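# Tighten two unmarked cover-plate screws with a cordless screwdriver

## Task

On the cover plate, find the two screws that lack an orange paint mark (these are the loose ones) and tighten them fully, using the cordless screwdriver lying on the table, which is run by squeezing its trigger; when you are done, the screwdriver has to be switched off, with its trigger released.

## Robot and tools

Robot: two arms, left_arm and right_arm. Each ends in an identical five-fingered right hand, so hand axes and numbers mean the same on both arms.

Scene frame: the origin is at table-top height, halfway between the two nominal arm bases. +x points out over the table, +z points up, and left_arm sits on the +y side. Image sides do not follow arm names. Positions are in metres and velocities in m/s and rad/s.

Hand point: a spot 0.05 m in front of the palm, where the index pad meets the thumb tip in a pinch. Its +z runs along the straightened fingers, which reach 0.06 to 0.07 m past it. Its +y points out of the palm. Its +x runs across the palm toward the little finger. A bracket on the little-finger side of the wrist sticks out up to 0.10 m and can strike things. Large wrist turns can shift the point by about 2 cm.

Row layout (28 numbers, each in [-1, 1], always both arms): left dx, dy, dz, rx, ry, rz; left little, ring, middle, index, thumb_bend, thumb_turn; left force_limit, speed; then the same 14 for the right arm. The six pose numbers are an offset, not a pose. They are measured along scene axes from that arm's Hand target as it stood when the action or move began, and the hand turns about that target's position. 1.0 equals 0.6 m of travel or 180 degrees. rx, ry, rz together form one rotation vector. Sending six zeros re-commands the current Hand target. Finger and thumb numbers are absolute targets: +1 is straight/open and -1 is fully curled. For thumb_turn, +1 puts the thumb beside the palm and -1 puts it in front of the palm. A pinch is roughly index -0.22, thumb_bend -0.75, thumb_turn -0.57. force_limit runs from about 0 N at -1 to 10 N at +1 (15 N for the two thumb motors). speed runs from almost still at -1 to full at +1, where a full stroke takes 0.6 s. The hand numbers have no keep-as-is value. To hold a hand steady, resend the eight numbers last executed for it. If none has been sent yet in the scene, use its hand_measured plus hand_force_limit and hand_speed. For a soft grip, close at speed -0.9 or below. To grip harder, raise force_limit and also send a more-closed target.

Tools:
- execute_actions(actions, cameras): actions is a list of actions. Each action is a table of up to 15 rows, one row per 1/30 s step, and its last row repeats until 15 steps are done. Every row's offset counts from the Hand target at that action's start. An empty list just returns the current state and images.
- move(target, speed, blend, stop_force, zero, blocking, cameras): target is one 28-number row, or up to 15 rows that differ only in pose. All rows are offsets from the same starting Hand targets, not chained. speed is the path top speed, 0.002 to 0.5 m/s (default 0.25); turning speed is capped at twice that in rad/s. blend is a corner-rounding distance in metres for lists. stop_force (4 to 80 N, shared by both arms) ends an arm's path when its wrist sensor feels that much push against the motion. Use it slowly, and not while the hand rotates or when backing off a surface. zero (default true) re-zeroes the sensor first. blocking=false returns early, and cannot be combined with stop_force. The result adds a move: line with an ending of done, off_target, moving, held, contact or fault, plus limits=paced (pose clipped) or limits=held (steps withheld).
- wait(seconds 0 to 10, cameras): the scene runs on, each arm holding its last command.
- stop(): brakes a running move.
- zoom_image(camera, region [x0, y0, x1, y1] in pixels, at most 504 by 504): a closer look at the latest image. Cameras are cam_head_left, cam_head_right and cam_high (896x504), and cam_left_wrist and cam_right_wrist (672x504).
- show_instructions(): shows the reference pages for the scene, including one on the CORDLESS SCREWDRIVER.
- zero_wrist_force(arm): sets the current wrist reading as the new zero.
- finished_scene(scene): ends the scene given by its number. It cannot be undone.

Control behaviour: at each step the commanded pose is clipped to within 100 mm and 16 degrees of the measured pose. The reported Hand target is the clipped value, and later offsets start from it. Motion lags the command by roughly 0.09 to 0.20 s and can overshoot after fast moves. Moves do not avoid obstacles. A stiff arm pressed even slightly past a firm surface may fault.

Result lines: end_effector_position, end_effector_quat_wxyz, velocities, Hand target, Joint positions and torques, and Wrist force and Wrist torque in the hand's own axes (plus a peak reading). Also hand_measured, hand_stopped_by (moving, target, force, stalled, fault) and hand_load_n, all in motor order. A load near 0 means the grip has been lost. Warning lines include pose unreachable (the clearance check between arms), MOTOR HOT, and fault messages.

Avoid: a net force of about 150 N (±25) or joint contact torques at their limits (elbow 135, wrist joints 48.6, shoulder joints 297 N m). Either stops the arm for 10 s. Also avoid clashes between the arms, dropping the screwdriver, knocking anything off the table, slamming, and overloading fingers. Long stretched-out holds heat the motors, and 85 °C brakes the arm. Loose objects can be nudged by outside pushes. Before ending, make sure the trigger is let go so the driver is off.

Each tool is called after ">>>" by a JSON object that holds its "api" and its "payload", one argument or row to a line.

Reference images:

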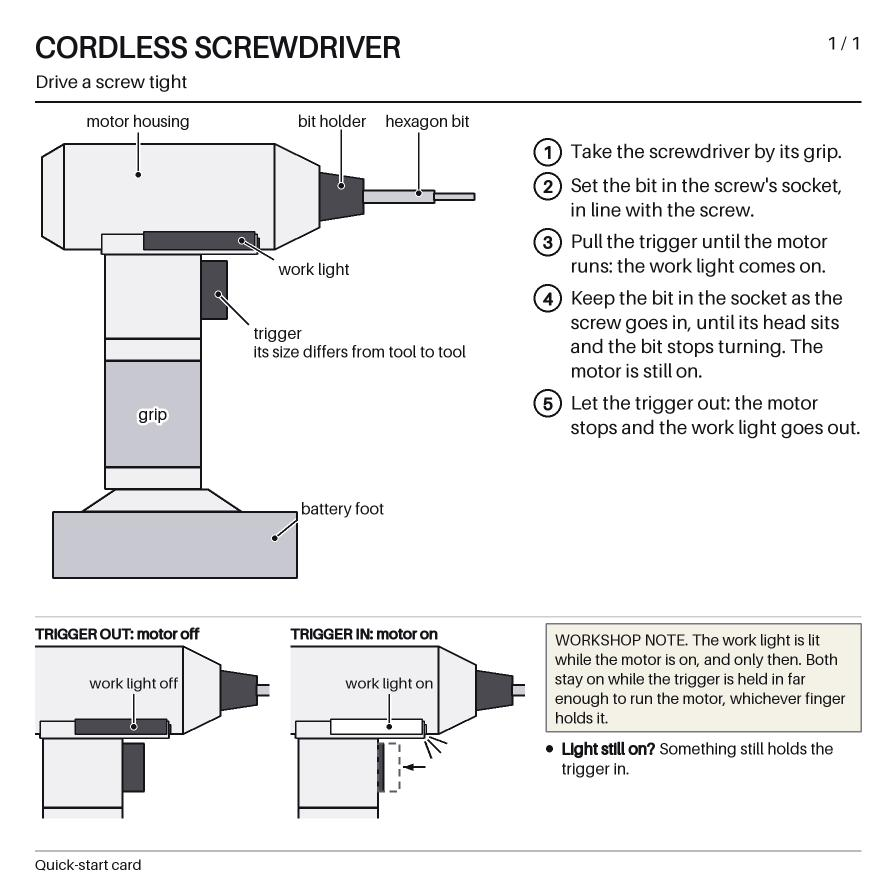

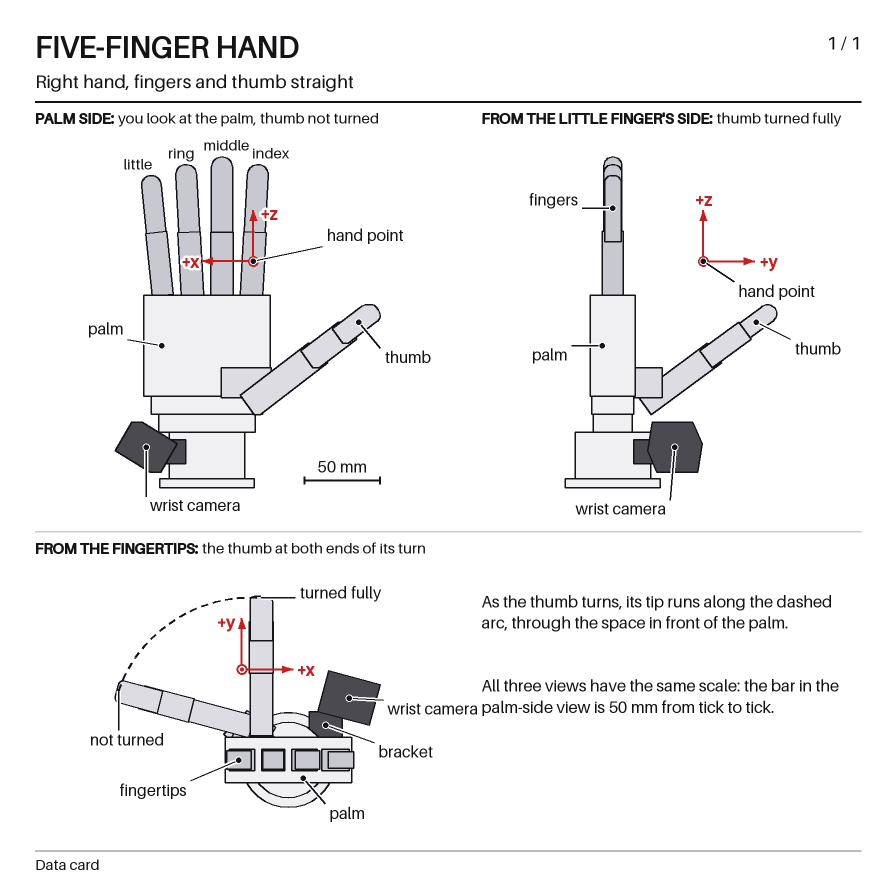

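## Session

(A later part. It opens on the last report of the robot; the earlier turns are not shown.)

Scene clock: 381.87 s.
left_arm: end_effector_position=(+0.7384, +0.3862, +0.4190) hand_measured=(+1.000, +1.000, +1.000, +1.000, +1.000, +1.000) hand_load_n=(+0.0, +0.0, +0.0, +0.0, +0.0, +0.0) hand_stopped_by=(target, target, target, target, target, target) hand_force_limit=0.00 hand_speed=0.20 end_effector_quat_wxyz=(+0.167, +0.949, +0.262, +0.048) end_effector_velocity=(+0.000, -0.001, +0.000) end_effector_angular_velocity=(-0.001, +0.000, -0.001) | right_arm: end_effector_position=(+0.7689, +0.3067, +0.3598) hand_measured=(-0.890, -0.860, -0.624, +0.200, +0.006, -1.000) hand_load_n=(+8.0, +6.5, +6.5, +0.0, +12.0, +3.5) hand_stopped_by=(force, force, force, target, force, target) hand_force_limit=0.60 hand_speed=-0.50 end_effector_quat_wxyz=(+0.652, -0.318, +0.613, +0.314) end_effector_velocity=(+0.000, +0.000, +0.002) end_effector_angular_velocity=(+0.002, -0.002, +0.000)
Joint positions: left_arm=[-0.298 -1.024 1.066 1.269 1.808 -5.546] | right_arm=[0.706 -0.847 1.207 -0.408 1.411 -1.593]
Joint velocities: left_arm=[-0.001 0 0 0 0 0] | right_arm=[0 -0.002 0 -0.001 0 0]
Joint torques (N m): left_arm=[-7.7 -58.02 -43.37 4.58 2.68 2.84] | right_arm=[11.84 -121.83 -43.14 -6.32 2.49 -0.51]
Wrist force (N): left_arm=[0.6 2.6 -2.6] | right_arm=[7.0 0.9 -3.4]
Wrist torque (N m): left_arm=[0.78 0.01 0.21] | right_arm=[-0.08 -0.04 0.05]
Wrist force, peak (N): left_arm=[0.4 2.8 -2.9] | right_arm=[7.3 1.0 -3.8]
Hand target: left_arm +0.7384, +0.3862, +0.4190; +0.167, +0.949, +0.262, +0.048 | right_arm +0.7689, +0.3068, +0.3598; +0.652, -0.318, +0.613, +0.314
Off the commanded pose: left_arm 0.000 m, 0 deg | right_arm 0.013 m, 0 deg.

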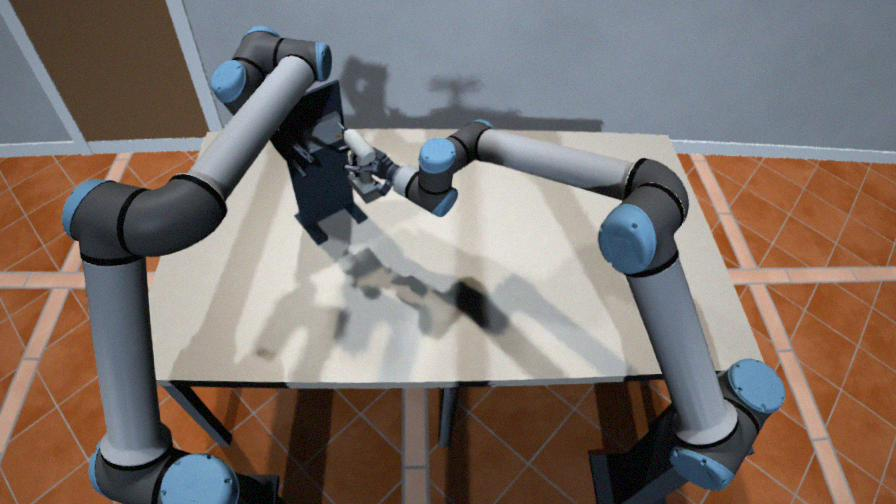

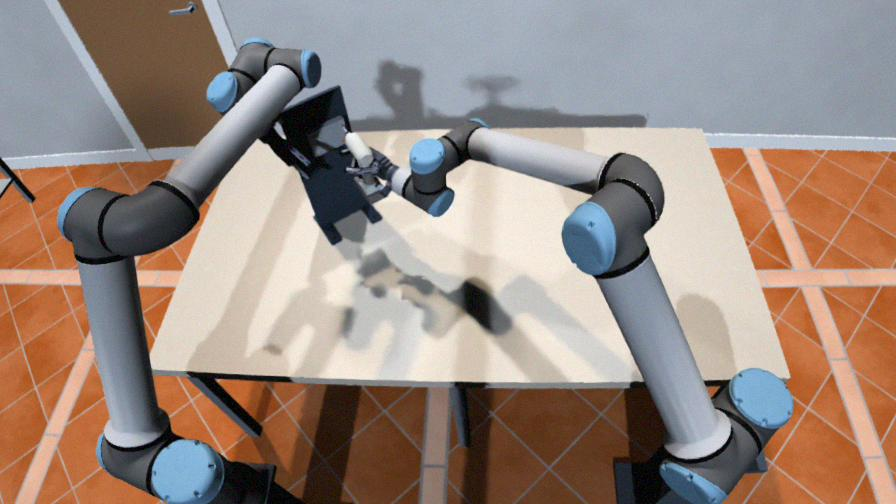

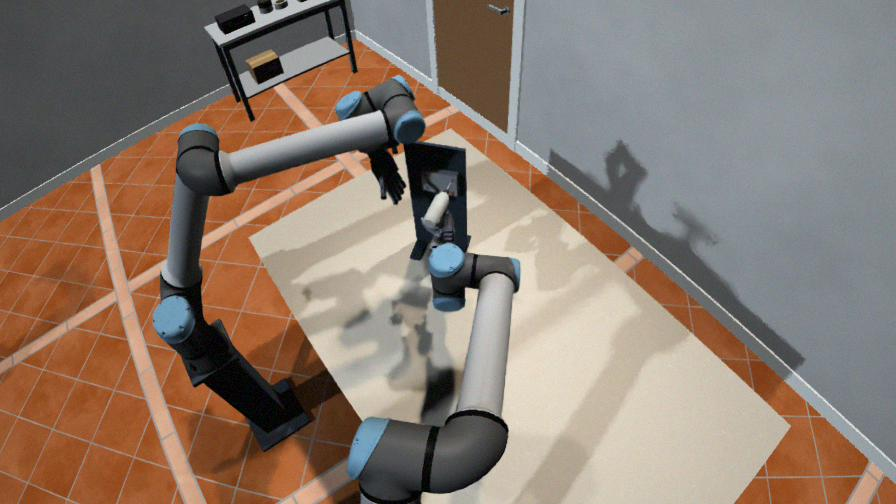

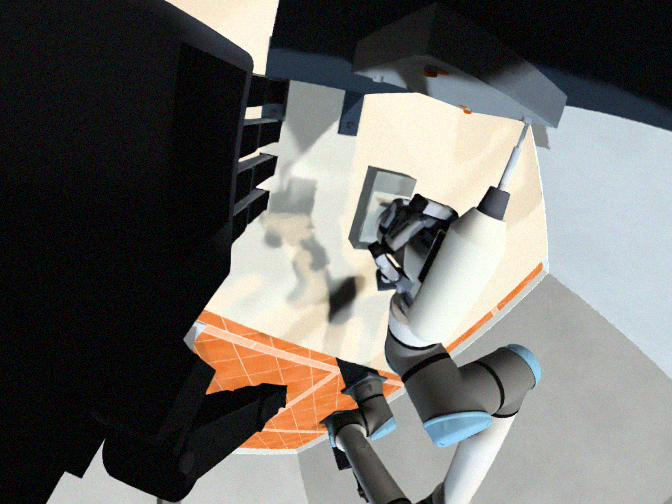

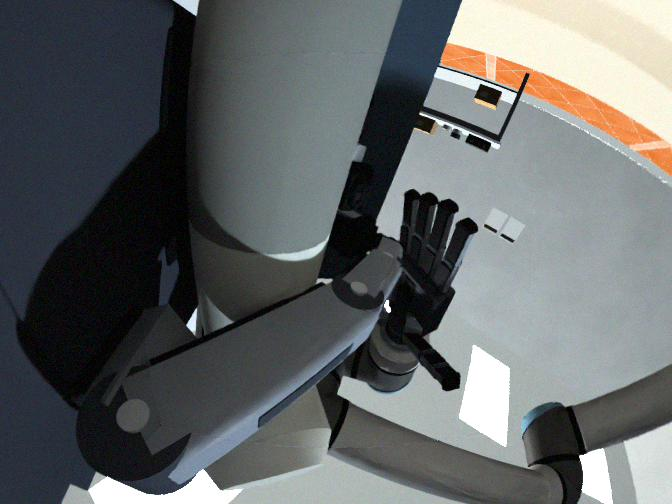

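>>> {"api": "move", "payload": {
  "target": [
    [0,0,0.1333,0.0952,0.0572,0,1,1,1,1,1,1,0,0.2,0,0,0,0,0,0,-1,-1,-0.95,0.2,-0.95,-1,0.6,-0.5],
    [0.0392,-0.0953,0.11,0.0952,0.0572,0,1,1,1,1,1,1,0,0.2,0,0,0,0,0,0,-1,-1,-0.95,0.2,-0.95,-1,0.6,-0.5]
  ],
  "speed": 0.15,
  "cameras": ["cam_left_wrist"]
}}

>>> {"api": "zoom_image", "payload": {
  "camera": "cam_left_wrist",
  "region": [390, 40, 510, 130]
}}

>>> {"api": "zoom_image", "payload": {
  "camera": "cam_left_wrist",
  "region": [300, 0, 600, 225]
}}

Scene clock: 385.63 s.
left_arm: end_effector_position=(+0.7619, +0.3290, +0.4849) hand_measured=(+1.000, +1.000, +1.000, +1.000, +1.000, +1.000) hand_load_n=(+0.0, +0.0, +0.0, +0.0, +0.0, +0.0) hand_stopped_by=(target, target, target, target, target, target) hand_force_limit=0.00 hand_speed=0.20 end_effector_quat_wxyz=(+0.000, +0.964, +0.266, +0.002) end_effector_velocity=(+0.000, +0.000, +0.000) end_effector_angular_velocity=(-0.001, -0.001, +0.000) | right_arm: end_effector_position=(+0.7689, +0.3068, +0.3598) hand_measured=(-0.890, -0.860, -0.624, +0.200, +0.006, -1.000) hand_load_n=(+8.0, +6.5, +6.5, +0.0, +12.0, +3.5) hand_stopped_by=(force, force, force, target, force, target) hand_force_limit=0.60 hand_speed=-0.50 end_effector_quat_wxyz=(+0.652, -0.318, +0.613, +0.314) end_effector_velocity=(+0.000, +0.000, -0.001) end_effector_angular_velocity=(-0.001, +0.001, +0.000)
Joint positions: left_arm=[-0.425 -0.811 0.585 1.793 1.569 -5.641] | right_arm=[0.706 -0.847 1.207 -0.408 1.411 -1.593]
Joint velocities: left_arm=[0.001 0 0 -0.001 0.001 0.001] | right_arm=[0 0 0 0.001 0 0]
Joint torques (N m): left_arm=[-4.15 -96.78 -28.57 0.99 -2.46 4.04] | right_arm=[13.14 -121.66 -47.78 -2.64 1.72 -0.84]
Wrist force (N): left_arm=[0.5 1.7 -2.8] | right_arm=[7.1 0.8 -3.4]
Wrist torque (N m): left_arm=[0.62 0.03 0.15] | right_arm=[-0.07 -0.05 0.06]
Wrist force, peak (N): left_arm=[0.6 2.1 -3.9] | right_arm=[7.4 1.4 -3.4]
Hand target: left_arm +0.7619, +0.3290, +0.4849; +0.000, +0.964, +0.266, +0.002 | right_arm +0.7689, +0.3068, +0.3598; +0.652, -0.318, +0.613, +0.314
Off the commanded pose: left_arm 0.000 m, 0 deg | right_arm 0.000 m, 0 deg.
move: done
Images, in order (width x height): cam_left_wrist 672x504.

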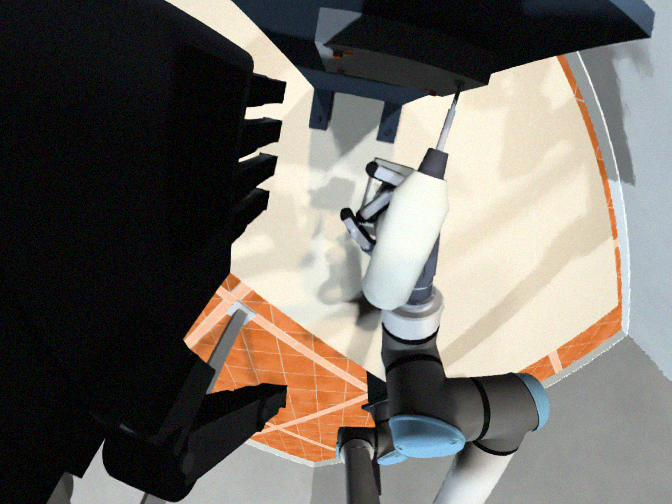

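Scaled by 4.200 from the camera's 672x504 image, which has a finer 960x720 frame.

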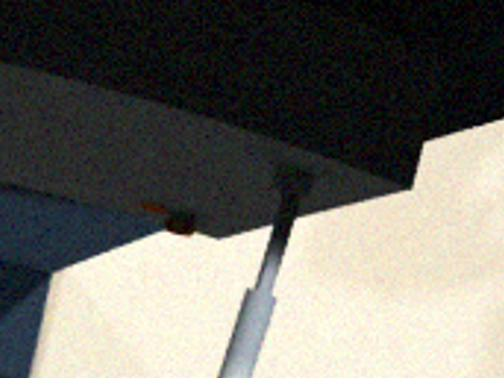

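Scaled by 1.680 from the camera's 672x504 image, which has a finer 960x720 frame.

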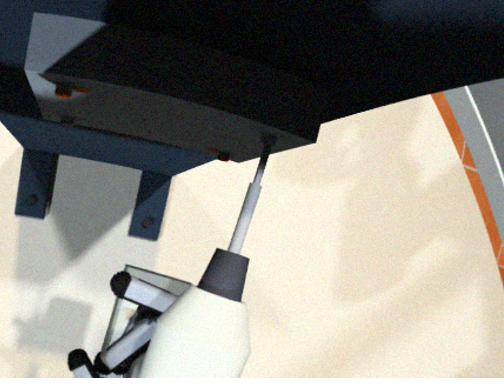

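>>> {"api": "zoom_image", "payload": {
  "camera": "cam_left_wrist",
  "region": [475, 60, 515, 90]
}}

>>> {"api": "zoom_image", "payload": {
  "camera": "cam_left_wrist",
  "region": [300, 80, 420, 150]
}}

>>> {"api": "zoom_image", "payload": {
  "camera": "cam_left_wrist",
  "region": [410, 70, 480, 180]
}}

>>> {"api": "zoom_image", "payload": {
  "camera": "cam_left_wrist",
  "region": [300, 0, 350, 50]
}}

Scaled by 12.600 from the camera's 672x504 image, which has a finer 960x720 frame.

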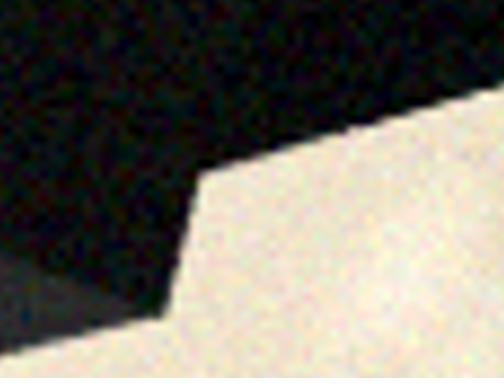

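Scaled by 4.200 from the camera's 672x504 image, which has a finer 960x720 frame.

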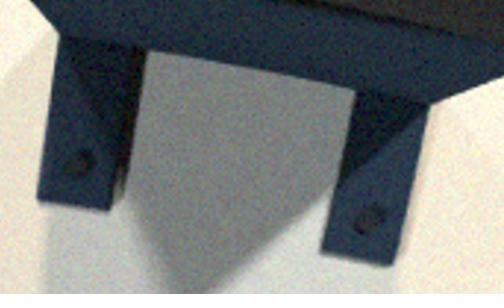

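Scaled by 4.582 from the camera's 672x504 image, which has a finer 960x720 frame.

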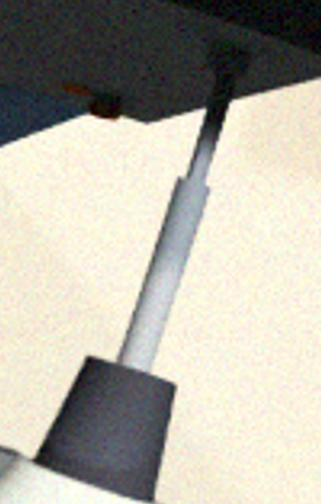

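Scaled by 10.080 from the camera's 672x504 image, which has a finer 960x720 frame.

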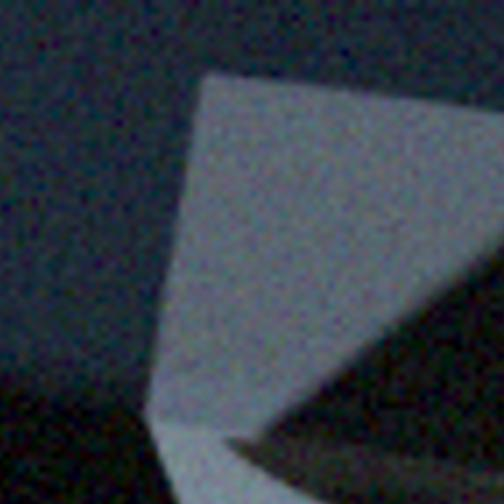

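>>> {"api": "move", "payload": {
  "target": [
    [0,0,0,0,0,0,1,1,1,1,1,1,0,0.2,-0.0143,-0.0086,0,0,0,0,-1,-1,-0.95,0.2,-0.95,-1,0.6,-0.5],
    [0,0,0,0,0,0,1,1,1,1,1,1,0,0.2,-0.00755,-0.0198,0.0087,-0.0057,0.0095,0.0167,-1,-1,-0.95,0.2,-0.95,-1,0.6,-0.5]
  ],
  "speed": 0.03,
  "cameras": ["cam_left_wrist"]
}}

>>> {"api": "zoom_image", "payload": {
  "camera": "cam_left_wrist",
  "region": [410, 70, 480, 180]
}}

Scene clock: 388.20 s.
left_arm: end_effector_position=(+0.7619, +0.3290, +0.4849) hand_measured=(+1.000, +1.000, +1.000, +1.000, +1.000, +1.000) hand_load_n=(+0.0, +0.0, +0.0, +0.0, +0.0, +0.0) hand_stopped_by=(target, target, target, target, target, target) hand_force_limit=0.00 hand_speed=0.20 end_effector_quat_wxyz=(+0.000, +0.964, +0.266, +0.002) end_effector_velocity=(+0.000, +0.000, +0.000) end_effector_angular_velocity=(-0.001, -0.001, -0.002) | right_arm: end_effector_position=(+0.7645, +0.2948, +0.3651) hand_measured=(-0.890, -0.860, -0.624, +0.200, +0.006, -1.000) hand_load_n=(+8.0, +7.0, +6.5, +0.0, +12.0, +4.0) hand_stopped_by=(force, force, force, target, force, target) hand_force_limit=0.60 hand_speed=-0.50 end_effector_quat_wxyz=(+0.631, -0.335, +0.617, +0.330) end_effector_velocity=(+0.001, -0.001, +0.003) end_effector_angular_velocity=(+0.004, -0.004, -0.005)
Joint positions: left_arm=[-0.425 -0.811 0.585 1.793 1.569 -5.641] | right_arm=[0.687 -0.865 1.215 -0.365 1.339 -1.583]
Joint velocities: left_arm=[0 0 0 -0.001 0.001 0.002] | right_arm=[0 -0.003 0.001 -0.004 0.005 0]
Joint torques (N m): left_arm=[-3.73 -104.89 -27.47 0.78 -1.95 4.23] | right_arm=[13.58 -116.66 -42.51 -7.14 2.07 0.12]
Wrist force (N): left_arm=[0.5 2.2 -2.7] | right_arm=[7.1 0.1 -1.6]
Wrist torque (N m): left_arm=[0.67 0.03 0.16] | right_arm=[-0.08 -0.07 0.08]
Wrist force, peak (N): left_arm=[0.5 2.4 -3.1] | right_arm=[7.4 1.1 -3.3]
Hand target: left_arm +0.7619, +0.3290, +0.4849; +0.000, +0.964, +0.266, +0.002 | right_arm +0.7644, +0.2949, +0.3650; +0.631, -0.335, +0.617, +0.330
Off the commanded pose: left_arm 0.000 m, 0 deg | right_arm 0.000 m, 0 deg.
move: done
Images, in order (width x height): cam_left_wrist 672x504.

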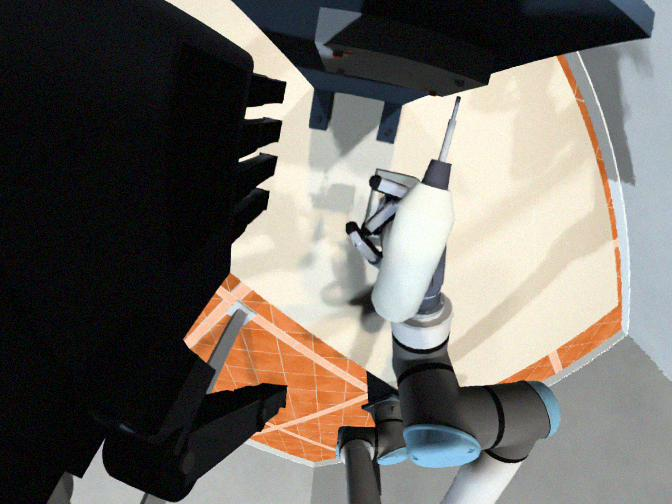

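Scaled by 4.582 from the camera's 672x504 image, which has a finer 960x720 frame.

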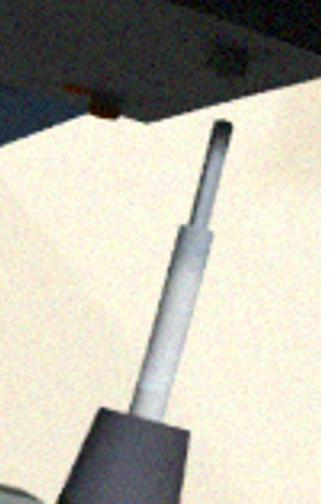

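>>> {"api": "move", "payload": {
  "target": [
    [-0.0392,0.0953,0.0233,-0.0952,-0.0572,0,1,1,1,1,1,1,0,0.2,0,0,0,0,0,0,-1,-1,-0.95,0.2,-0.95,-1,0.6,-0.5],
    [-0.0392,0.0953,-0.11,-0.0952,-0.0572,0,1,1,1,1,1,1,0,0.2,0,0,0,0,0,0,-1,-1,-0.95,0.2,-0.95,-1,0.6,-0.5]
  ],
  "speed": 0.15,
  "cameras": ["cam_left_wrist"]
}}

>>> {"api": "zoom_image", "payload": {
  "camera": "cam_left_wrist",
  "region": [480, 110, 550, 220]
}}

>>> {"api": "zoom_image", "payload": {
  "camera": "cam_left_wrist",
  "region": [508, 105, 548, 135]
}}

Scene clock: 390.57 s.
left_arm: end_effector_position=(+0.7384, +0.3862, +0.4191) hand_measured=(+1.000, +1.000, +1.000, +1.000, +1.000, +1.000) hand_load_n=(+0.0, +0.0, +0.0, +0.0, +0.0, +0.0) hand_stopped_by=(target, target, target, target, target, target) hand_force_limit=0.00 hand_speed=0.20 end_effector_quat_wxyz=(+0.167, +0.949, +0.262, +0.048) end_effector_velocity=(+0.000, +0.000, +0.000) end_effector_angular_velocity=(+0.000, +0.000, -0.001) | right_arm: end_effector_position=(+0.7644, +0.2949, +0.3650) hand_measured=(-0.890, -0.860, -0.624, +0.200, +0.006, -1.000) hand_load_n=(+8.0, +7.0, +6.5, +0.0, +12.0, +3.5) hand_stopped_by=(force, force, force, target, force, target) hand_force_limit=0.60 hand_speed=-0.50 end_effector_quat_wxyz=(+0.631, -0.335, +0.617, +0.330) end_effector_velocity=(+0.000, +0.000, +0.000) end_effector_angular_velocity=(+0.000, +0.000, +0.000)
Joint positions: left_arm=[-0.298 -1.024 1.066 1.269 1.808 -5.546] | right_arm=[0.687 -0.865 1.215 -0.365 1.34 -1.583]
Joint velocities: left_arm=[0 0 0 0 0 0] | right_arm=[0 0 0 0 0 0]
Joint torques (N m): left_arm=[-14.86 -62.75 -43.95 4.3 2.02 -3.21] | right_arm=[14.63 -104.55 -45.25 -5.65 2.09 -1.3]
Wrist force (N): left_arm=[0.9 2.4 -2.7] | right_arm=[7.1 0.1 -1.5]
Wrist torque (N m): left_arm=[0.75 -0.02 0.22] | right_arm=[-0.10 -0.06 0.07]
Wrist force, peak (N): left_arm=[0.7 3.1 -4.5] | right_arm=[7.3 0.0 -1.8]
Hand target: left_arm +0.7384, +0.3862, +0.4190; +0.167, +0.949, +0.262, +0.048 | right_arm +0.7644, +0.2949, +0.3650; +0.631, -0.335, +0.617, +0.330
Off the commanded pose: left_arm 0.000 m, 0 deg | right_arm 0.000 m, 0 deg.
move: done
Images, in order (width x height): cam_left_wrist 672x504.

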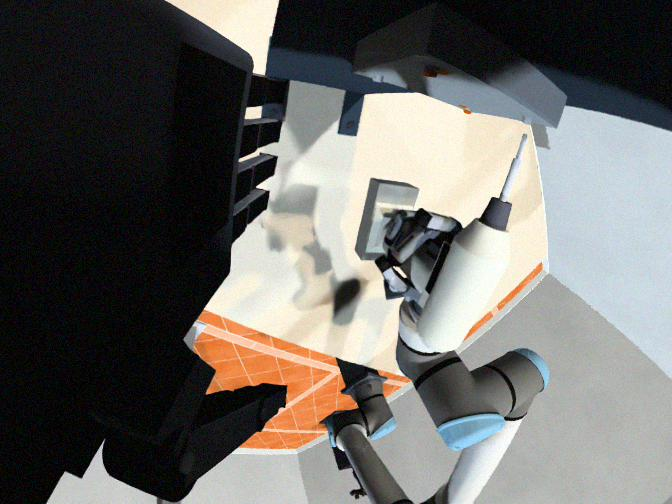

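Scaled by 4.582 from the camera's 672x504 image, which has a finer 960x720 frame.

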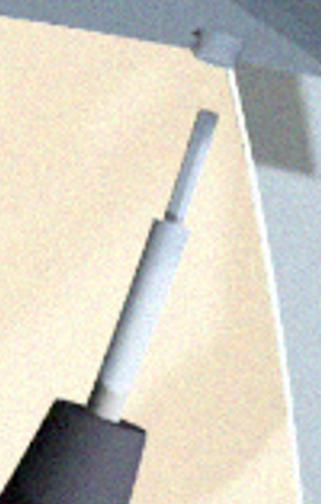

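Scaled by 12.600 from the camera's 672x504 image, which has a finer 960x720 frame.

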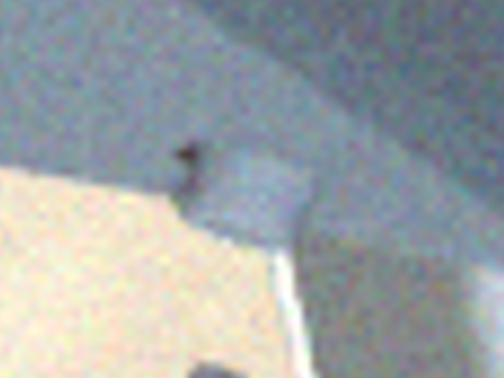

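>>> {"api": "move", "payload": {
  "target": [0,0,0,0,0,0,1,1,1,1,1,1,0,0.2,0.0015,-0.0026,0.0065,-0.0043,0.0071,0.0039,-1,-1,-0.95,0.2,-0.95,-1,0.6,-0.5],
  "speed": 0.03,
  "cameras": ["cam_left_wrist"]
}}

>>> {"api": "zoom_image", "payload": {
  "camera": "cam_left_wrist",
  "region": [480, 110, 550, 220]
}}

>>> {"api": "zoom_image", "payload": {
  "camera": "cam_left_wrist",
  "region": [508, 110, 548, 140]
}}

Scene clock: 391.63 s.
left_arm: end_effector_position=(+0.7384, +0.3862, +0.4190) hand_measured=(+1.000, +1.000, +1.000, +1.000, +1.000, +1.000) hand_load_n=(+0.0, +0.0, +0.0, +0.0, -0.5, +0.0) hand_stopped_by=(target, target, target, target, target, target) hand_force_limit=0.00 hand_speed=0.20 end_effector_quat_wxyz=(+0.167, +0.949, +0.262, +0.048) end_effector_velocity=(+0.000, +0.000, +0.000) end_effector_angular_velocity=(+0.000, +0.000, +0.000) | right_arm: end_effector_position=(+0.7653, +0.2933, +0.3690) hand_measured=(-0.890, -0.860, -0.624, +0.200, +0.006, -1.000) hand_load_n=(+8.0, +7.0, +6.5, +0.0, +12.0, +3.5) hand_stopped_by=(force, force, force, target, force, target) hand_force_limit=0.60 hand_speed=-0.50 end_effector_quat_wxyz=(+0.620, -0.339, +0.624, +0.333) end_effector_velocity=(+0.000, +0.000, -0.001) end_effector_angular_velocity=(+0.000, -0.001, -0.002)
Joint positions: left_arm=[-0.298 -1.024 1.066 1.269 1.808 -5.546] | right_arm=[0.682 -0.867 1.2 -0.324 1.322 -1.577]
Joint velocities: left_arm=[0 0 0 0 0 0] | right_arm=[0 0.001 0.002 -0.003 0.002 0]
Joint torques (N m): left_arm=[-10.27 -60.19 -36.44 0.33 2 -0.2] | right_arm=[-1.33 -115.07 -41.62 -5.81 1.67 -0.23]
Wrist force (N): left_arm=[0.7 2.5 -2.9] | right_arm=[6.8 0.0 -1.4]
Wrist torque (N m): left_arm=[0.78 0.02 0.21] | right_arm=[-0.10 -0.02 0.05]
Wrist force, peak (N): left_arm=[0.8 3.0 -3.1] | right_arm=[7.5 0.4 -1.5]
Hand target: left_arm +0.7384, +0.3862, +0.4190; +0.167, +0.949, +0.262, +0.048 | right_arm +0.7653, +0.2933, +0.3689; +0.620, -0.339, +0.624, +0.333
Off the commanded pose: left_arm 0.000 m, 0 deg | right_arm 0.000 m, 0 deg.
move: done
Images, in order (width x height): cam_left_wrist 672x504.

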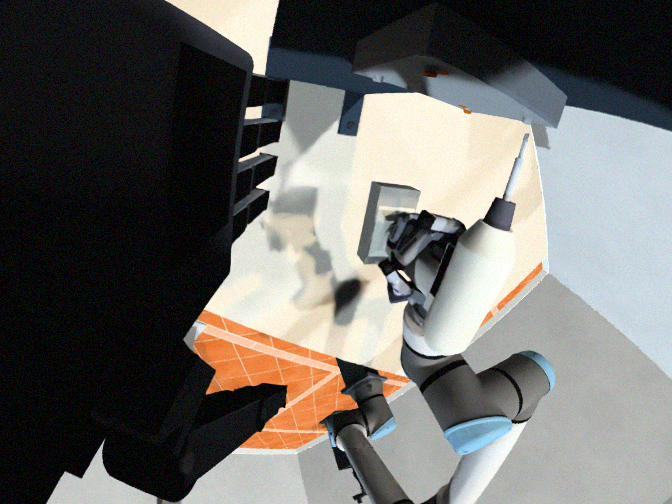

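Scaled by 4.582 from the camera's 672x504 image, which has a finer 960x720 frame.

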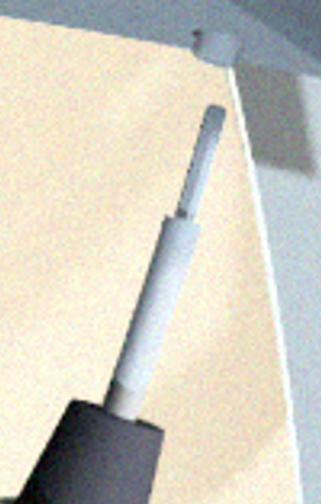

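Scaled by 12.600 from the camera's 672x504 image, which has a finer 960x720 frame.

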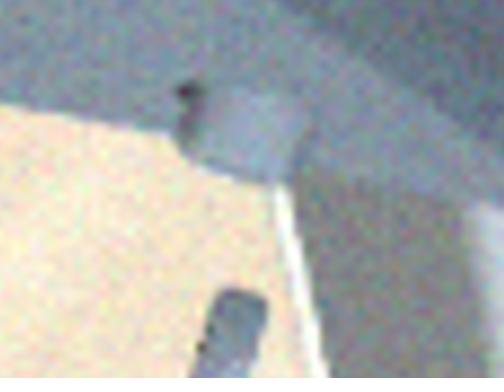

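>>> {"api": "move", "payload": {
  "target": [0,0,0,0,0,0,1,1,1,1,1,1,0,0.2,0.0053,0.00415,-0.0033,0,0,0,-1,-1,-0.95,0.2,-0.95,-1,0.6,-0.5],
  "speed": 0.02,
  "cameras": ["cam_left_wrist"]
}}

>>> {"api": "zoom_image", "payload": {
  "camera": "cam_left_wrist",
  "region": [508, 105, 548, 135]
}}

>>> {"api": "move", "payload": {
  "target": [
    [0,0,0.1333,0.0952,0.0572,0,1,1,1,1,1,1,0,0.2,0,0,0,0,0,0,-1,-1,-0.95,0.2,-0.95,-1,0.6,-0.5],
    [0.0392,-0.0953,0.11,0.0952,0.0572,0,1,1,1,1,1,1,0,0.2,0,0,0,0,0,0,-1,-1,-0.95,0.2,-0.95,-1,0.6,-0.5]
  ],
  "speed": 0.15,
  "cameras": ["cam_left_wrist"]
}}

>>> {"api": "zoom_image", "payload": {
  "camera": "cam_left_wrist",
  "region": [438, 75, 478, 105]
}}

>>> {"api": "zoom_image", "payload": {
  "camera": "cam_left_wrist",
  "region": [410, 70, 480, 180]
}}

Scene clock: 392.67 s.
left_arm: end_effector_position=(+0.7384, +0.3862, +0.4190) hand_measured=(+1.000, +1.000, +1.000, +1.000, +1.000, +1.000) hand_load_n=(+0.0, +0.0, +0.0, +0.0, +0.0, +0.0) hand_stopped_by=(target, target, target, target, target, target) hand_force_limit=0.00 hand_speed=0.20 end_effector_quat_wxyz=(+0.167, +0.949, +0.262, +0.048) end_effector_velocity=(+0.000, -0.001, +0.000) end_effector_angular_velocity=(+0.000, +0.000, -0.002) | right_arm: end_effector_position=(+0.7684, +0.2959, +0.3669) hand_measured=(-0.890, -0.860, -0.624, +0.200, +0.006, -1.000) hand_load_n=(+8.0, +6.5, +6.5, +0.0, +12.0, +3.5) hand_stopped_by=(force, force, force, target, force, target) hand_force_limit=0.60 hand_speed=-0.50 end_effector_quat_wxyz=(+0.620, -0.339, +0.624, +0.333) end_effector_velocity=(+0.000, -0.001, +0.001) end_effector_angular_velocity=(+0.000, +0.000, -0.001)
Joint positions: left_arm=[-0.298 -1.024 1.066 1.269 1.808 -5.546] | right_arm=[0.682 -0.859 1.19 -0.322 1.322 -1.577]
Joint velocities: left_arm=[-0.001 0 0 0 0 0.001] | right_arm=[-0.001 -0.001 0 0 0 0]
Joint torques (N m): left_arm=[-14.56 -60.32 -28.62 0.62 1.52 2.05] | right_arm=[-14.87 -117.79 -43.41 -1.92 -1.29 -1.57]
Wrist force (N): left_arm=[0.7 2.4 -2.9] | right_arm=[7.3 0.0 -1.5]
Wrist torque (N m): left_arm=[0.77 0.00 0.20] | right_arm=[-0.09 -0.11 0.08]
Wrist force, peak (N): left_arm=[0.7 3.1 -3.0] | right_arm=[7.3 0.1 -1.8]
Hand target: left_arm +0.7384, +0.3862, +0.4190; +0.167, +0.949, +0.262, +0.048 | right_arm +0.7684, +0.2958, +0.3669; +0.620, -0.339, +0.624, +0.333
Off the commanded pose: left_arm 0.000 m, 0 deg | right_arm 0.000 m, 0 deg.
move: done
Images, in order (width x height): cam_left_wrist 672x504.

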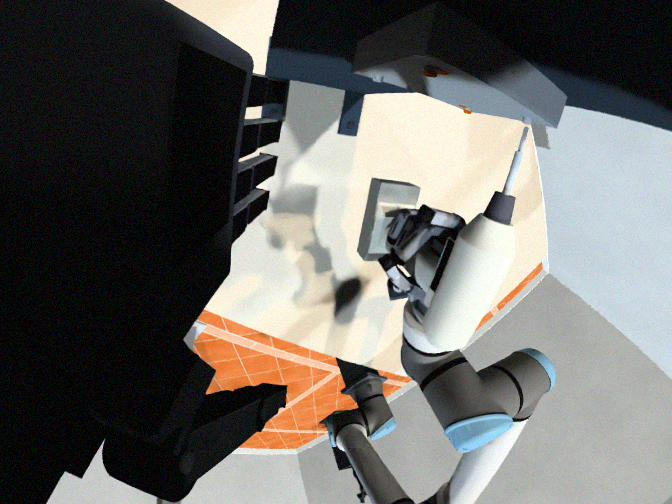

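Scaled by 12.600 from the camera's 672x504 image, which has a finer 960x720 frame.

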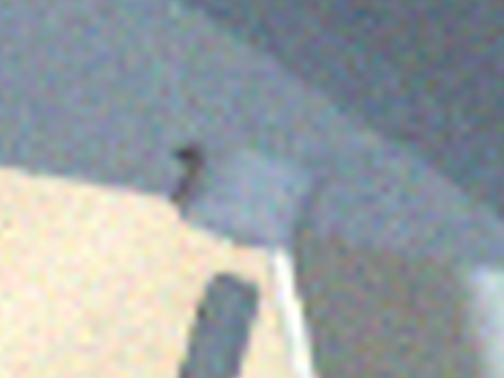

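Scene clock: 394.77 s.
left_arm: end_effector_position=(+0.7619, +0.3290, +0.4849) hand_measured=(+1.000, +1.000, +1.000, +1.000, +1.000, +1.000) hand_load_n=(+0.0, +0.0, +0.0, +0.0, +0.0, +0.0) hand_stopped_by=(target, target, target, target, target, target) hand_force_limit=0.00 hand_speed=0.20 end_effector_quat_wxyz=(+0.000, +0.964, +0.266, +0.002) end_effector_velocity=(+0.000, +0.000, +0.000) end_effector_angular_velocity=(+0.000, -0.001, -0.001) | right_arm: end_effector_position=(+0.7684, +0.2958, +0.3669) hand_measured=(-0.890, -0.860, -0.624, +0.200, +0.006, -1.000) hand_load_n=(+8.0, +7.0, +6.0, +0.0, +12.0, +4.0) hand_stopped_by=(force, force, force, target, force, target) hand_force_limit=0.60 hand_speed=-0.50 end_effector_quat_wxyz=(+0.620, -0.339, +0.624, +0.333) end_effector_velocity=(+0.000, +0.000, -0.001) end_effector_angular_velocity=(+0.000, +0.000, +0.000)
Joint positions: left_arm=[-0.425 -0.811 0.585 1.793 1.569 -5.641] | right_arm=[0.682 -0.859 1.191 -0.322 1.322 -1.577]
Joint velocities: left_arm=[0 0 0 -0.001 0 0] | right_arm=[0 0.001 0 -0.001 0 0]
Joint torques (N m): left_arm=[-1.31 -93.03 -27.61 0.45 -2.23 3.65] | right_arm=[-13.79 -121.28 -44.65 -6.3 -0.97 -1.48]
Wrist force (N): left_arm=[0.1 2.1 -3.0] | right_arm=[6.8 -0.4 -1.7]
Wrist torque (N m): left_arm=[0.69 0.10 0.13] | right_arm=[-0.14 -0.02 0.04]
Wrist force, peak (N): left_arm=[0.4 2.1 -4.4] | right_arm=[7.3 -0.4 -1.5]
Hand target: left_arm +0.7619, +0.3290, +0.4849; +0.000, +0.964, +0.266, +0.002 | right_arm +0.7684, +0.2958, +0.3669; +0.620, -0.339, +0.624, +0.333
Off the commanded pose: left_arm 0.000 m, 0 deg | right_arm 0.000 m, 0 deg.
move: done
Images, in order (width x height): cam_left_wrist 672x504.

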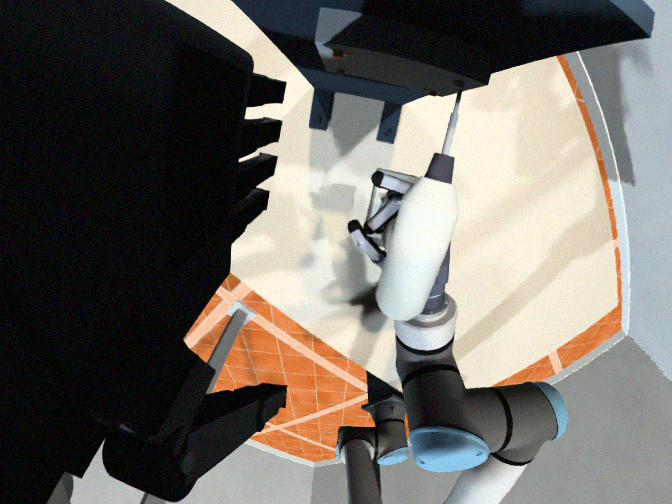

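Scaled by 12.600 from the camera's 672x504 image, which has a finer 960x720 frame.

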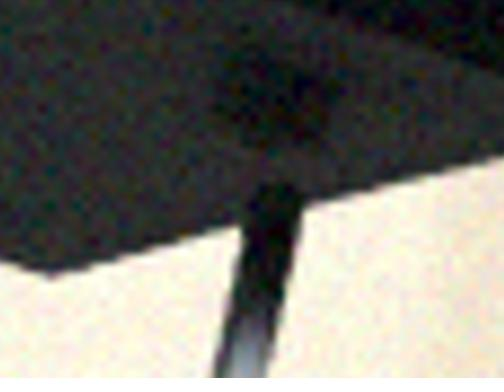

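Scaled by 4.582 from the camera's 672x504 image, which has a finer 960x720 frame.

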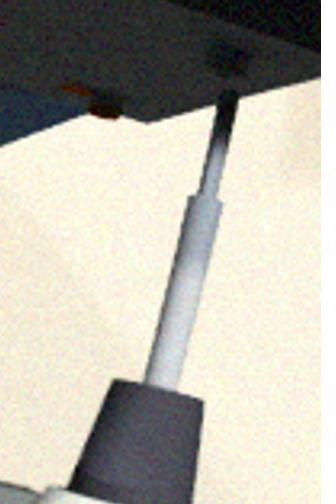

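>>> {"api": "move", "payload": {
  "target": [-0.0392,0.0953,0.0233,-0.0952,-0.0572,0,1,1,1,1,1,1,0,0.2,-0.00056,0.00093,0,0,0,0,-1,-1,-0.95,0.2,-0.95,-1,0.6,-0.5],
  "speed": 0.15,
  "cameras": []
}}

>>> {"api": "move", "payload": {
  "target": [-0.0392,0.0953,-0.11,-0.0952,-0.0572,0,1,1,1,1,1,1,0,0.2,0,0,0,0,0,0,-1,-1,-0.95,0.2,-0.95,-1,0.6,-0.5],
  "speed": 0.15,
  "cameras": []
}}

>>> {"api": "move", "payload": {
  "target": [0,0,0,0,0,0,1,1,1,1,1,1,0,0.2,0.01,0.006,0,0,0,0,-1,-1,-0.95,0.2,-0.95,-1,0.6,-0.5],
  "speed": 0.007,
  "stop_force": 5,
  "cameras": ["cam_left_wrist"]
}}

>>> {"api": "zoom_image", "payload": {
  "camera": "cam_left_wrist",
  "region": [508, 105, 548, 135]
}}

Scene clock: 396.63 s.
left_arm: end_effector_position=(+0.7385, +0.3863, +0.4990) hand_measured=(+1.000, +1.000, +1.000, +1.000, +1.000, +1.000) hand_load_n=(+0.0, +0.0, +0.0, -0.5, +0.0, +0.0) hand_stopped_by=(target, target, target, target, target, target) hand_force_limit=0.00 hand_speed=0.20 end_effector_quat_wxyz=(+0.167, +0.949, +0.262, +0.048) end_effector_velocity=(+0.000, -0.001, +0.000) end_effector_angular_velocity=(-0.001, +0.000, -0.001) | right_arm: end_effector_position=(+0.7681, +0.2964, +0.3669) hand_measured=(-0.890, -0.860, -0.624, +0.200, +0.006, -1.000) hand_load_n=(+8.0, +7.0, +6.5, +0.0, +12.0, +3.5) hand_stopped_by=(force, force, force, target, force, target) hand_force_limit=0.60 hand_speed=-0.50 end_effector_quat_wxyz=(+0.620, -0.339, +0.624, +0.333) end_effector_velocity=(+0.000, +0.000, -0.001) end_effector_angular_velocity=(-0.002, +0.002, +0.000)
Joint positions: left_arm=[-0.298 -1.02 0.918 1.412 1.808 -5.546] | right_arm=[0.682 -0.859 1.19 -0.322 1.323 -1.577]
Joint velocities: left_arm=[-0.001 0 0 0 0.001 0] | right_arm=[0 0.001 0 0.002 0 0]
Joint torques (N m): left_arm=[-4.74 -69.52 -46.34 3.73 0.85 -3.67] | right_arm=[13.53 -103.24 -51.97 -1.68 1.95 -0.87]
Wrist force (N): left_arm=[0.7 2.9 -2.9] | right_arm=[6.6 -0.3 -1.5]
Wrist torque (N m): left_arm=[0.85 0.00 0.20] | right_arm=[-0.14 0.00 0.03]
Wrist force, peak (N): left_arm=[0.0 3.0 -3.1] | right_arm=[7.2 -0.2 -1.7]
Hand target: left_arm +0.7385, +0.3862, +0.4990; +0.167, +0.949, +0.262, +0.048 | right_arm +0.7681, +0.2964, +0.3669; +0.620, -0.339, +0.624, +0.333
Off the commanded pose: left_arm 0.000 m, 0 deg | right_arm 0.000 m, 0 deg.
move: done
No camera images: "cameras" was empty.

Scene clock: 398.27 s.
left_arm: end_effector_position=(+0.7149, +0.4435, +0.4332) hand_measured=(+1.000, +1.000, +1.000, +1.000, +1.000, +1.000) hand_load_n=(+0.0, +0.0, +0.0, +0.0, +0.0, +0.0) hand_stopped_by=(target, target, target, target, target, target) hand_force_limit=0.00 hand_speed=0.20 end_effector_quat_wxyz=(+0.329, +0.906, +0.250, +0.094) end_effector_velocity=(+0.000, -0.001, -0.001) end_effector_angular_velocity=(-0.002, +0.003, +0.000) | right_arm: end_effector_position=(+0.7681, +0.2964, +0.3669) hand_measured=(-0.890, -0.860, -0.624, +0.200, +0.006, -1.000) hand_load_n=(+8.0, +7.0, +6.5, +0.0, +12.0, +3.5) hand_stopped_by=(force, force, force, target, force, target) hand_force_limit=0.60 hand_speed=-0.50 end_effector_quat_wxyz=(+0.620, -0.339, +0.624, +0.333) end_effector_velocity=(+0.000, +0.000, +0.000) end_effector_angular_velocity=(+0.000, +0.000, +0.000)
Joint positions: left_arm=[-0.159 -1.138 1.282 0.945 2.098 -5.51] | right_arm=[0.682 -0.859 1.19 -0.322 1.323 -1.577]
Joint velocities: left_arm=[0 0.001 0 0.001 0.002 -0.002] | right_arm=[0 0 0 0 0 0]
Joint torques (N m): left_arm=[-0.4 -51.78 -43.79 0.63 1.83 -3.36] | right_arm=[9.85 -104.53 -46.36 -2.91 0.78 -0.07]
Wrist force (N): left_arm=[0.5 3.3 -2.2] | right_arm=[6.5 0.0 -1.4]
Wrist torque (N m): left_arm=[0.87 0.01 0.22] | right_arm=[-0.09 0.01 0.04]
Wrist force, peak (N): left_arm=[0.4 4.2 -3.3] | right_arm=[7.3 -0.1 -1.8]
Hand target: left_arm +0.7149, +0.4435, +0.4330; +0.329, +0.906, +0.250, +0.094 | right_arm +0.7681, +0.2964, +0.3669; +0.620, -0.339, +0.624, +0.333
Off the commanded pose: left_arm 0.000 m, 0 deg | right_arm 0.000 m, 0 deg.
move: done
No camera images: "cameras" was empty.

Scene clock: 399.97 s.
left_arm: end_effector_position=(+0.7149, +0.4435, +0.4331) hand_measured=(+1.000, +1.000, +1.000, +1.000, +1.000, +1.000) hand_load_n=(+0.0, +0.0, +0.0, +0.0, +0.0, +0.0) hand_stopped_by=(target, target, target, target, target, target) hand_force_limit=0.00 hand_speed=0.20 end_effector_quat_wxyz=(+0.329, +0.906, +0.250, +0.094) end_effector_velocity=(+0.000, +0.001, +0.000) end_effector_angular_velocity=(+0.001, +0.000, +0.001) | right_arm: end_effector_position=(+0.7697, +0.2975, +0.3669) hand_measured=(-0.890, -0.860, -0.624, +0.200, +0.006, -1.000) hand_load_n=(+8.0, +7.0, +6.5, +0.0, +12.0, +3.5) hand_stopped_by=(force, force, force, target, force, target) hand_force_limit=0.60 hand_speed=-0.50 end_effector_quat_wxyz=(+0.620, -0.339, +0.624, +0.333) end_effector_velocity=(+0.000, +0.000, -0.002) end_effector_angular_velocity=(-0.002, +0.002, +0.000)
Joint positions: left_arm=[-0.159 -1.138 1.282 0.944 2.098 -5.51] | right_arm=[0.682 -0.855 1.184 -0.32 1.322 -1.577]
Joint velocities: left_arm=[0.001 0 0 0.001 -0.001 0] | right_arm=[0 0.002 0 0 0 0]
Joint torques (N m): left_arm=[-13.64 -46.64 -35.88 0.83 3.44 -2.97] | right_arm=[13.72 -121.03 -43.2 -5.84 2.15 0.1]
Wrist force (N): left_arm=[0.6 3.5 -2.3] | right_arm=[7.1 0.4 -1.9]
Wrist torque (N m): left_arm=[0.91 -0.01 0.23] | right_arm=[-0.08 -0.10 0.06]
Wrist force, peak (N): left_arm=[0.5 3.6 -3.1] | right_arm=[9.6 3.5 -11.1]
Hand target: left_arm +0.7149, +0.4435, +0.4330; +0.329, +0.906, +0.250, +0.094 | right_arm +0.7697, +0.2975, +0.3669; +0.620, -0.339, +0.624, +0.333
Off the commanded pose: left_arm 0.000 m, 0 deg | right_arm 0.005 m, 0 deg.
move: contact (right_arm)
Images, in order (width x height): cam_left_wrist 672x504.

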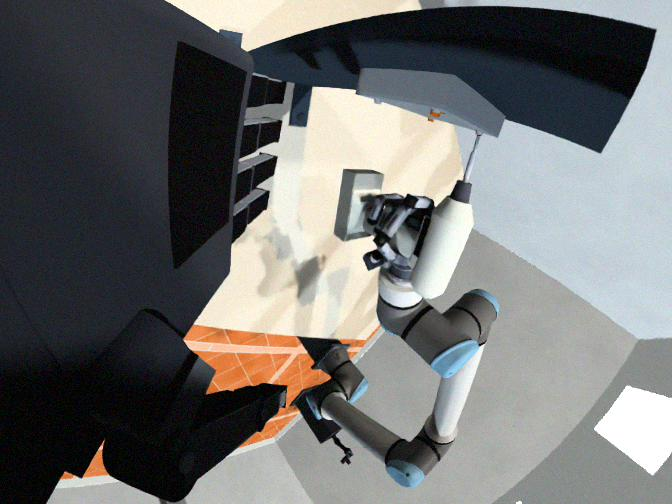

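Scaled by 12.600 from the camera's 672x504 image, which has a finer 960x720 frame.

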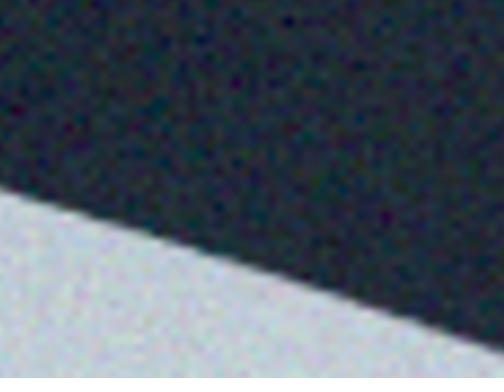

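>>> {"api": "zoom_image", "payload": {
  "camera": "cam_left_wrist",
  "region": [460, 115, 500, 145]
}}

>>> {"api": "zoom_image", "payload": {
  "camera": "cam_left_wrist",
  "region": [440, 60, 520, 200]
}}

Scaled by 12.600 from the camera's 672x504 image, which has a finer 960x720 frame.

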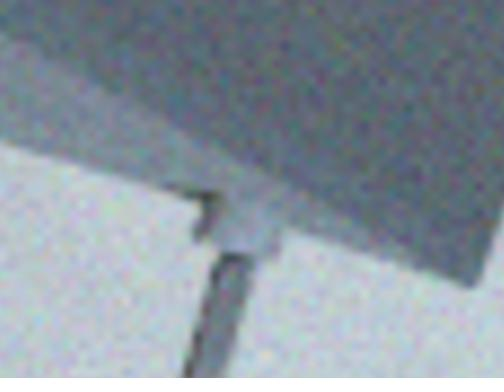

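Scaled by 3.600 from the camera's 672x504 image, which has a finer 960x720 frame.

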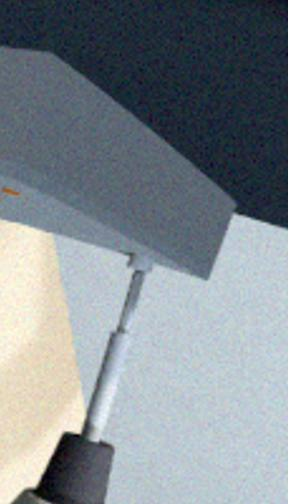

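>>> {"api": "move", "payload": {
  "target": [0.0392,-0.0955,-0.0233,0.0952,0.0572,0,1,1,1,1,1,1,0,0.2,0,0,0,0,0,0,-1,-1,-0.95,0.2,-0.95,-1,0.6,-0.5],
  "speed": 0.12,
  "cameras": ["cam_left_wrist"]
}}

>>> {"api": "zoom_image", "payload": {
  "camera": "cam_left_wrist",
  "region": [508, 105, 548, 135]
}}

>>> {"api": "zoom_image", "payload": {
  "camera": "cam_left_wrist",
  "region": [480, 110, 550, 220]
}}

Scene clock: 402.27 s.
left_arm: end_effector_position=(+0.7384, +0.3860, +0.4190) hand_measured=(+1.000, +1.000, +1.000, +1.000, +1.000, +1.000) hand_load_n=(+0.0, +0.0, +0.0, +0.0, +0.0, +0.0) hand_stopped_by=(target, target, target, target, target, target) hand_force_limit=0.00 hand_speed=0.20 end_effector_quat_wxyz=(+0.167, +0.949, +0.262, +0.048) end_effector_velocity=(+0.000, +0.001, +0.000) end_effector_angular_velocity=(+0.000, +0.000, +0.000) | right_arm: end_effector_position=(+0.7697, +0.2975, +0.3669) hand_measured=(-0.890, -0.860, -0.624, +0.200, +0.006, -1.000) hand_load_n=(+8.0, +6.5, +6.5, +0.0, +12.5, +3.5) hand_stopped_by=(force, force, force, target, force, target) hand_force_limit=0.60 hand_speed=-0.50 end_effector_quat_wxyz=(+0.620, -0.339, +0.624, +0.333) end_effector_velocity=(+0.000, +0.000, +0.000) end_effector_angular_velocity=(+0.000, +0.000, +0.000)
Joint positions: left_arm=[-0.299 -1.024 1.066 1.269 1.808 -5.547] | right_arm=[0.682 -0.855 1.184 -0.32 1.322 -1.577]
Joint velocities: left_arm=[0.001 0 0 0 0 0] | right_arm=[0 0 0 0 0 0]
Joint torques (N m): left_arm=[1.07 -91.78 -27.13 1.7 0.99 3.33] | right_arm=[14.52 -121.73 -47.1 -3.55 1.31 0.19]
Wrist force (N): left_arm=[0.3 2.5 -2.9] | right_arm=[6.8 0.4 -2.2]
Wrist torque (N m): left_arm=[0.79 0.07 0.18] | right_arm=[-0.06 -0.03 0.05]
Wrist force, peak (N): left_arm=[1.1 3.8 -3.0] | right_arm=[7.3 0.4 -2.3]
Hand target: left_arm +0.7384, +0.3860, +0.4190; +0.167, +0.949, +0.262, +0.049 | right_arm +0.7697, +0.2975, +0.3669; +0.620, -0.339, +0.624, +0.333
Off the commanded pose: left_arm 0.000 m, 0 deg | right_arm 0.000 m, 0 deg.
move: done
Images, in order (width x height): cam_left_wrist 672x504.

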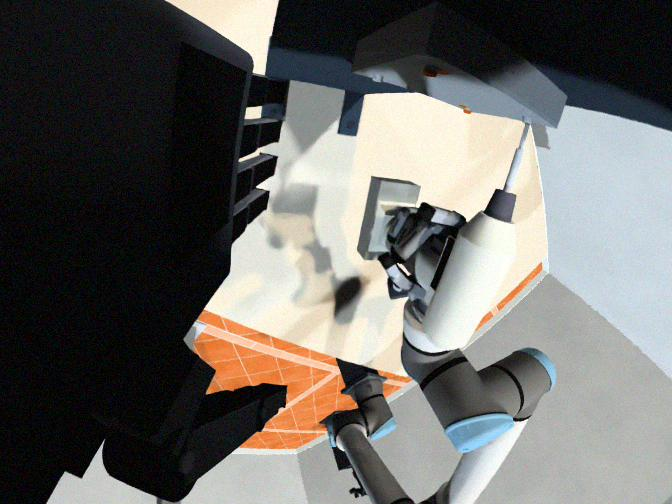

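Scaled by 12.600 from the camera's 672x504 image, which has a finer 960x720 frame.

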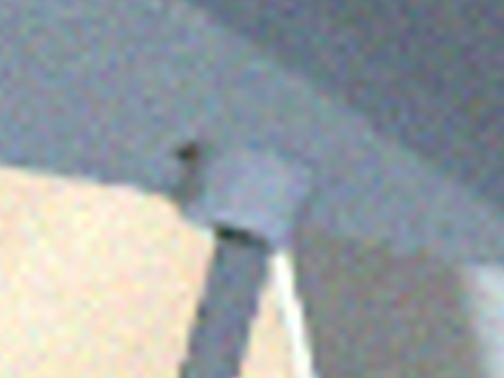

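Scaled by 4.582 from the camera's 672x504 image, which has a finer 960x720 frame.

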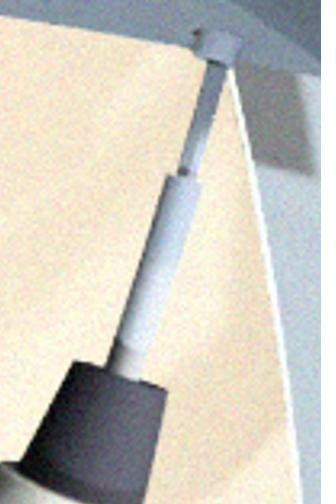

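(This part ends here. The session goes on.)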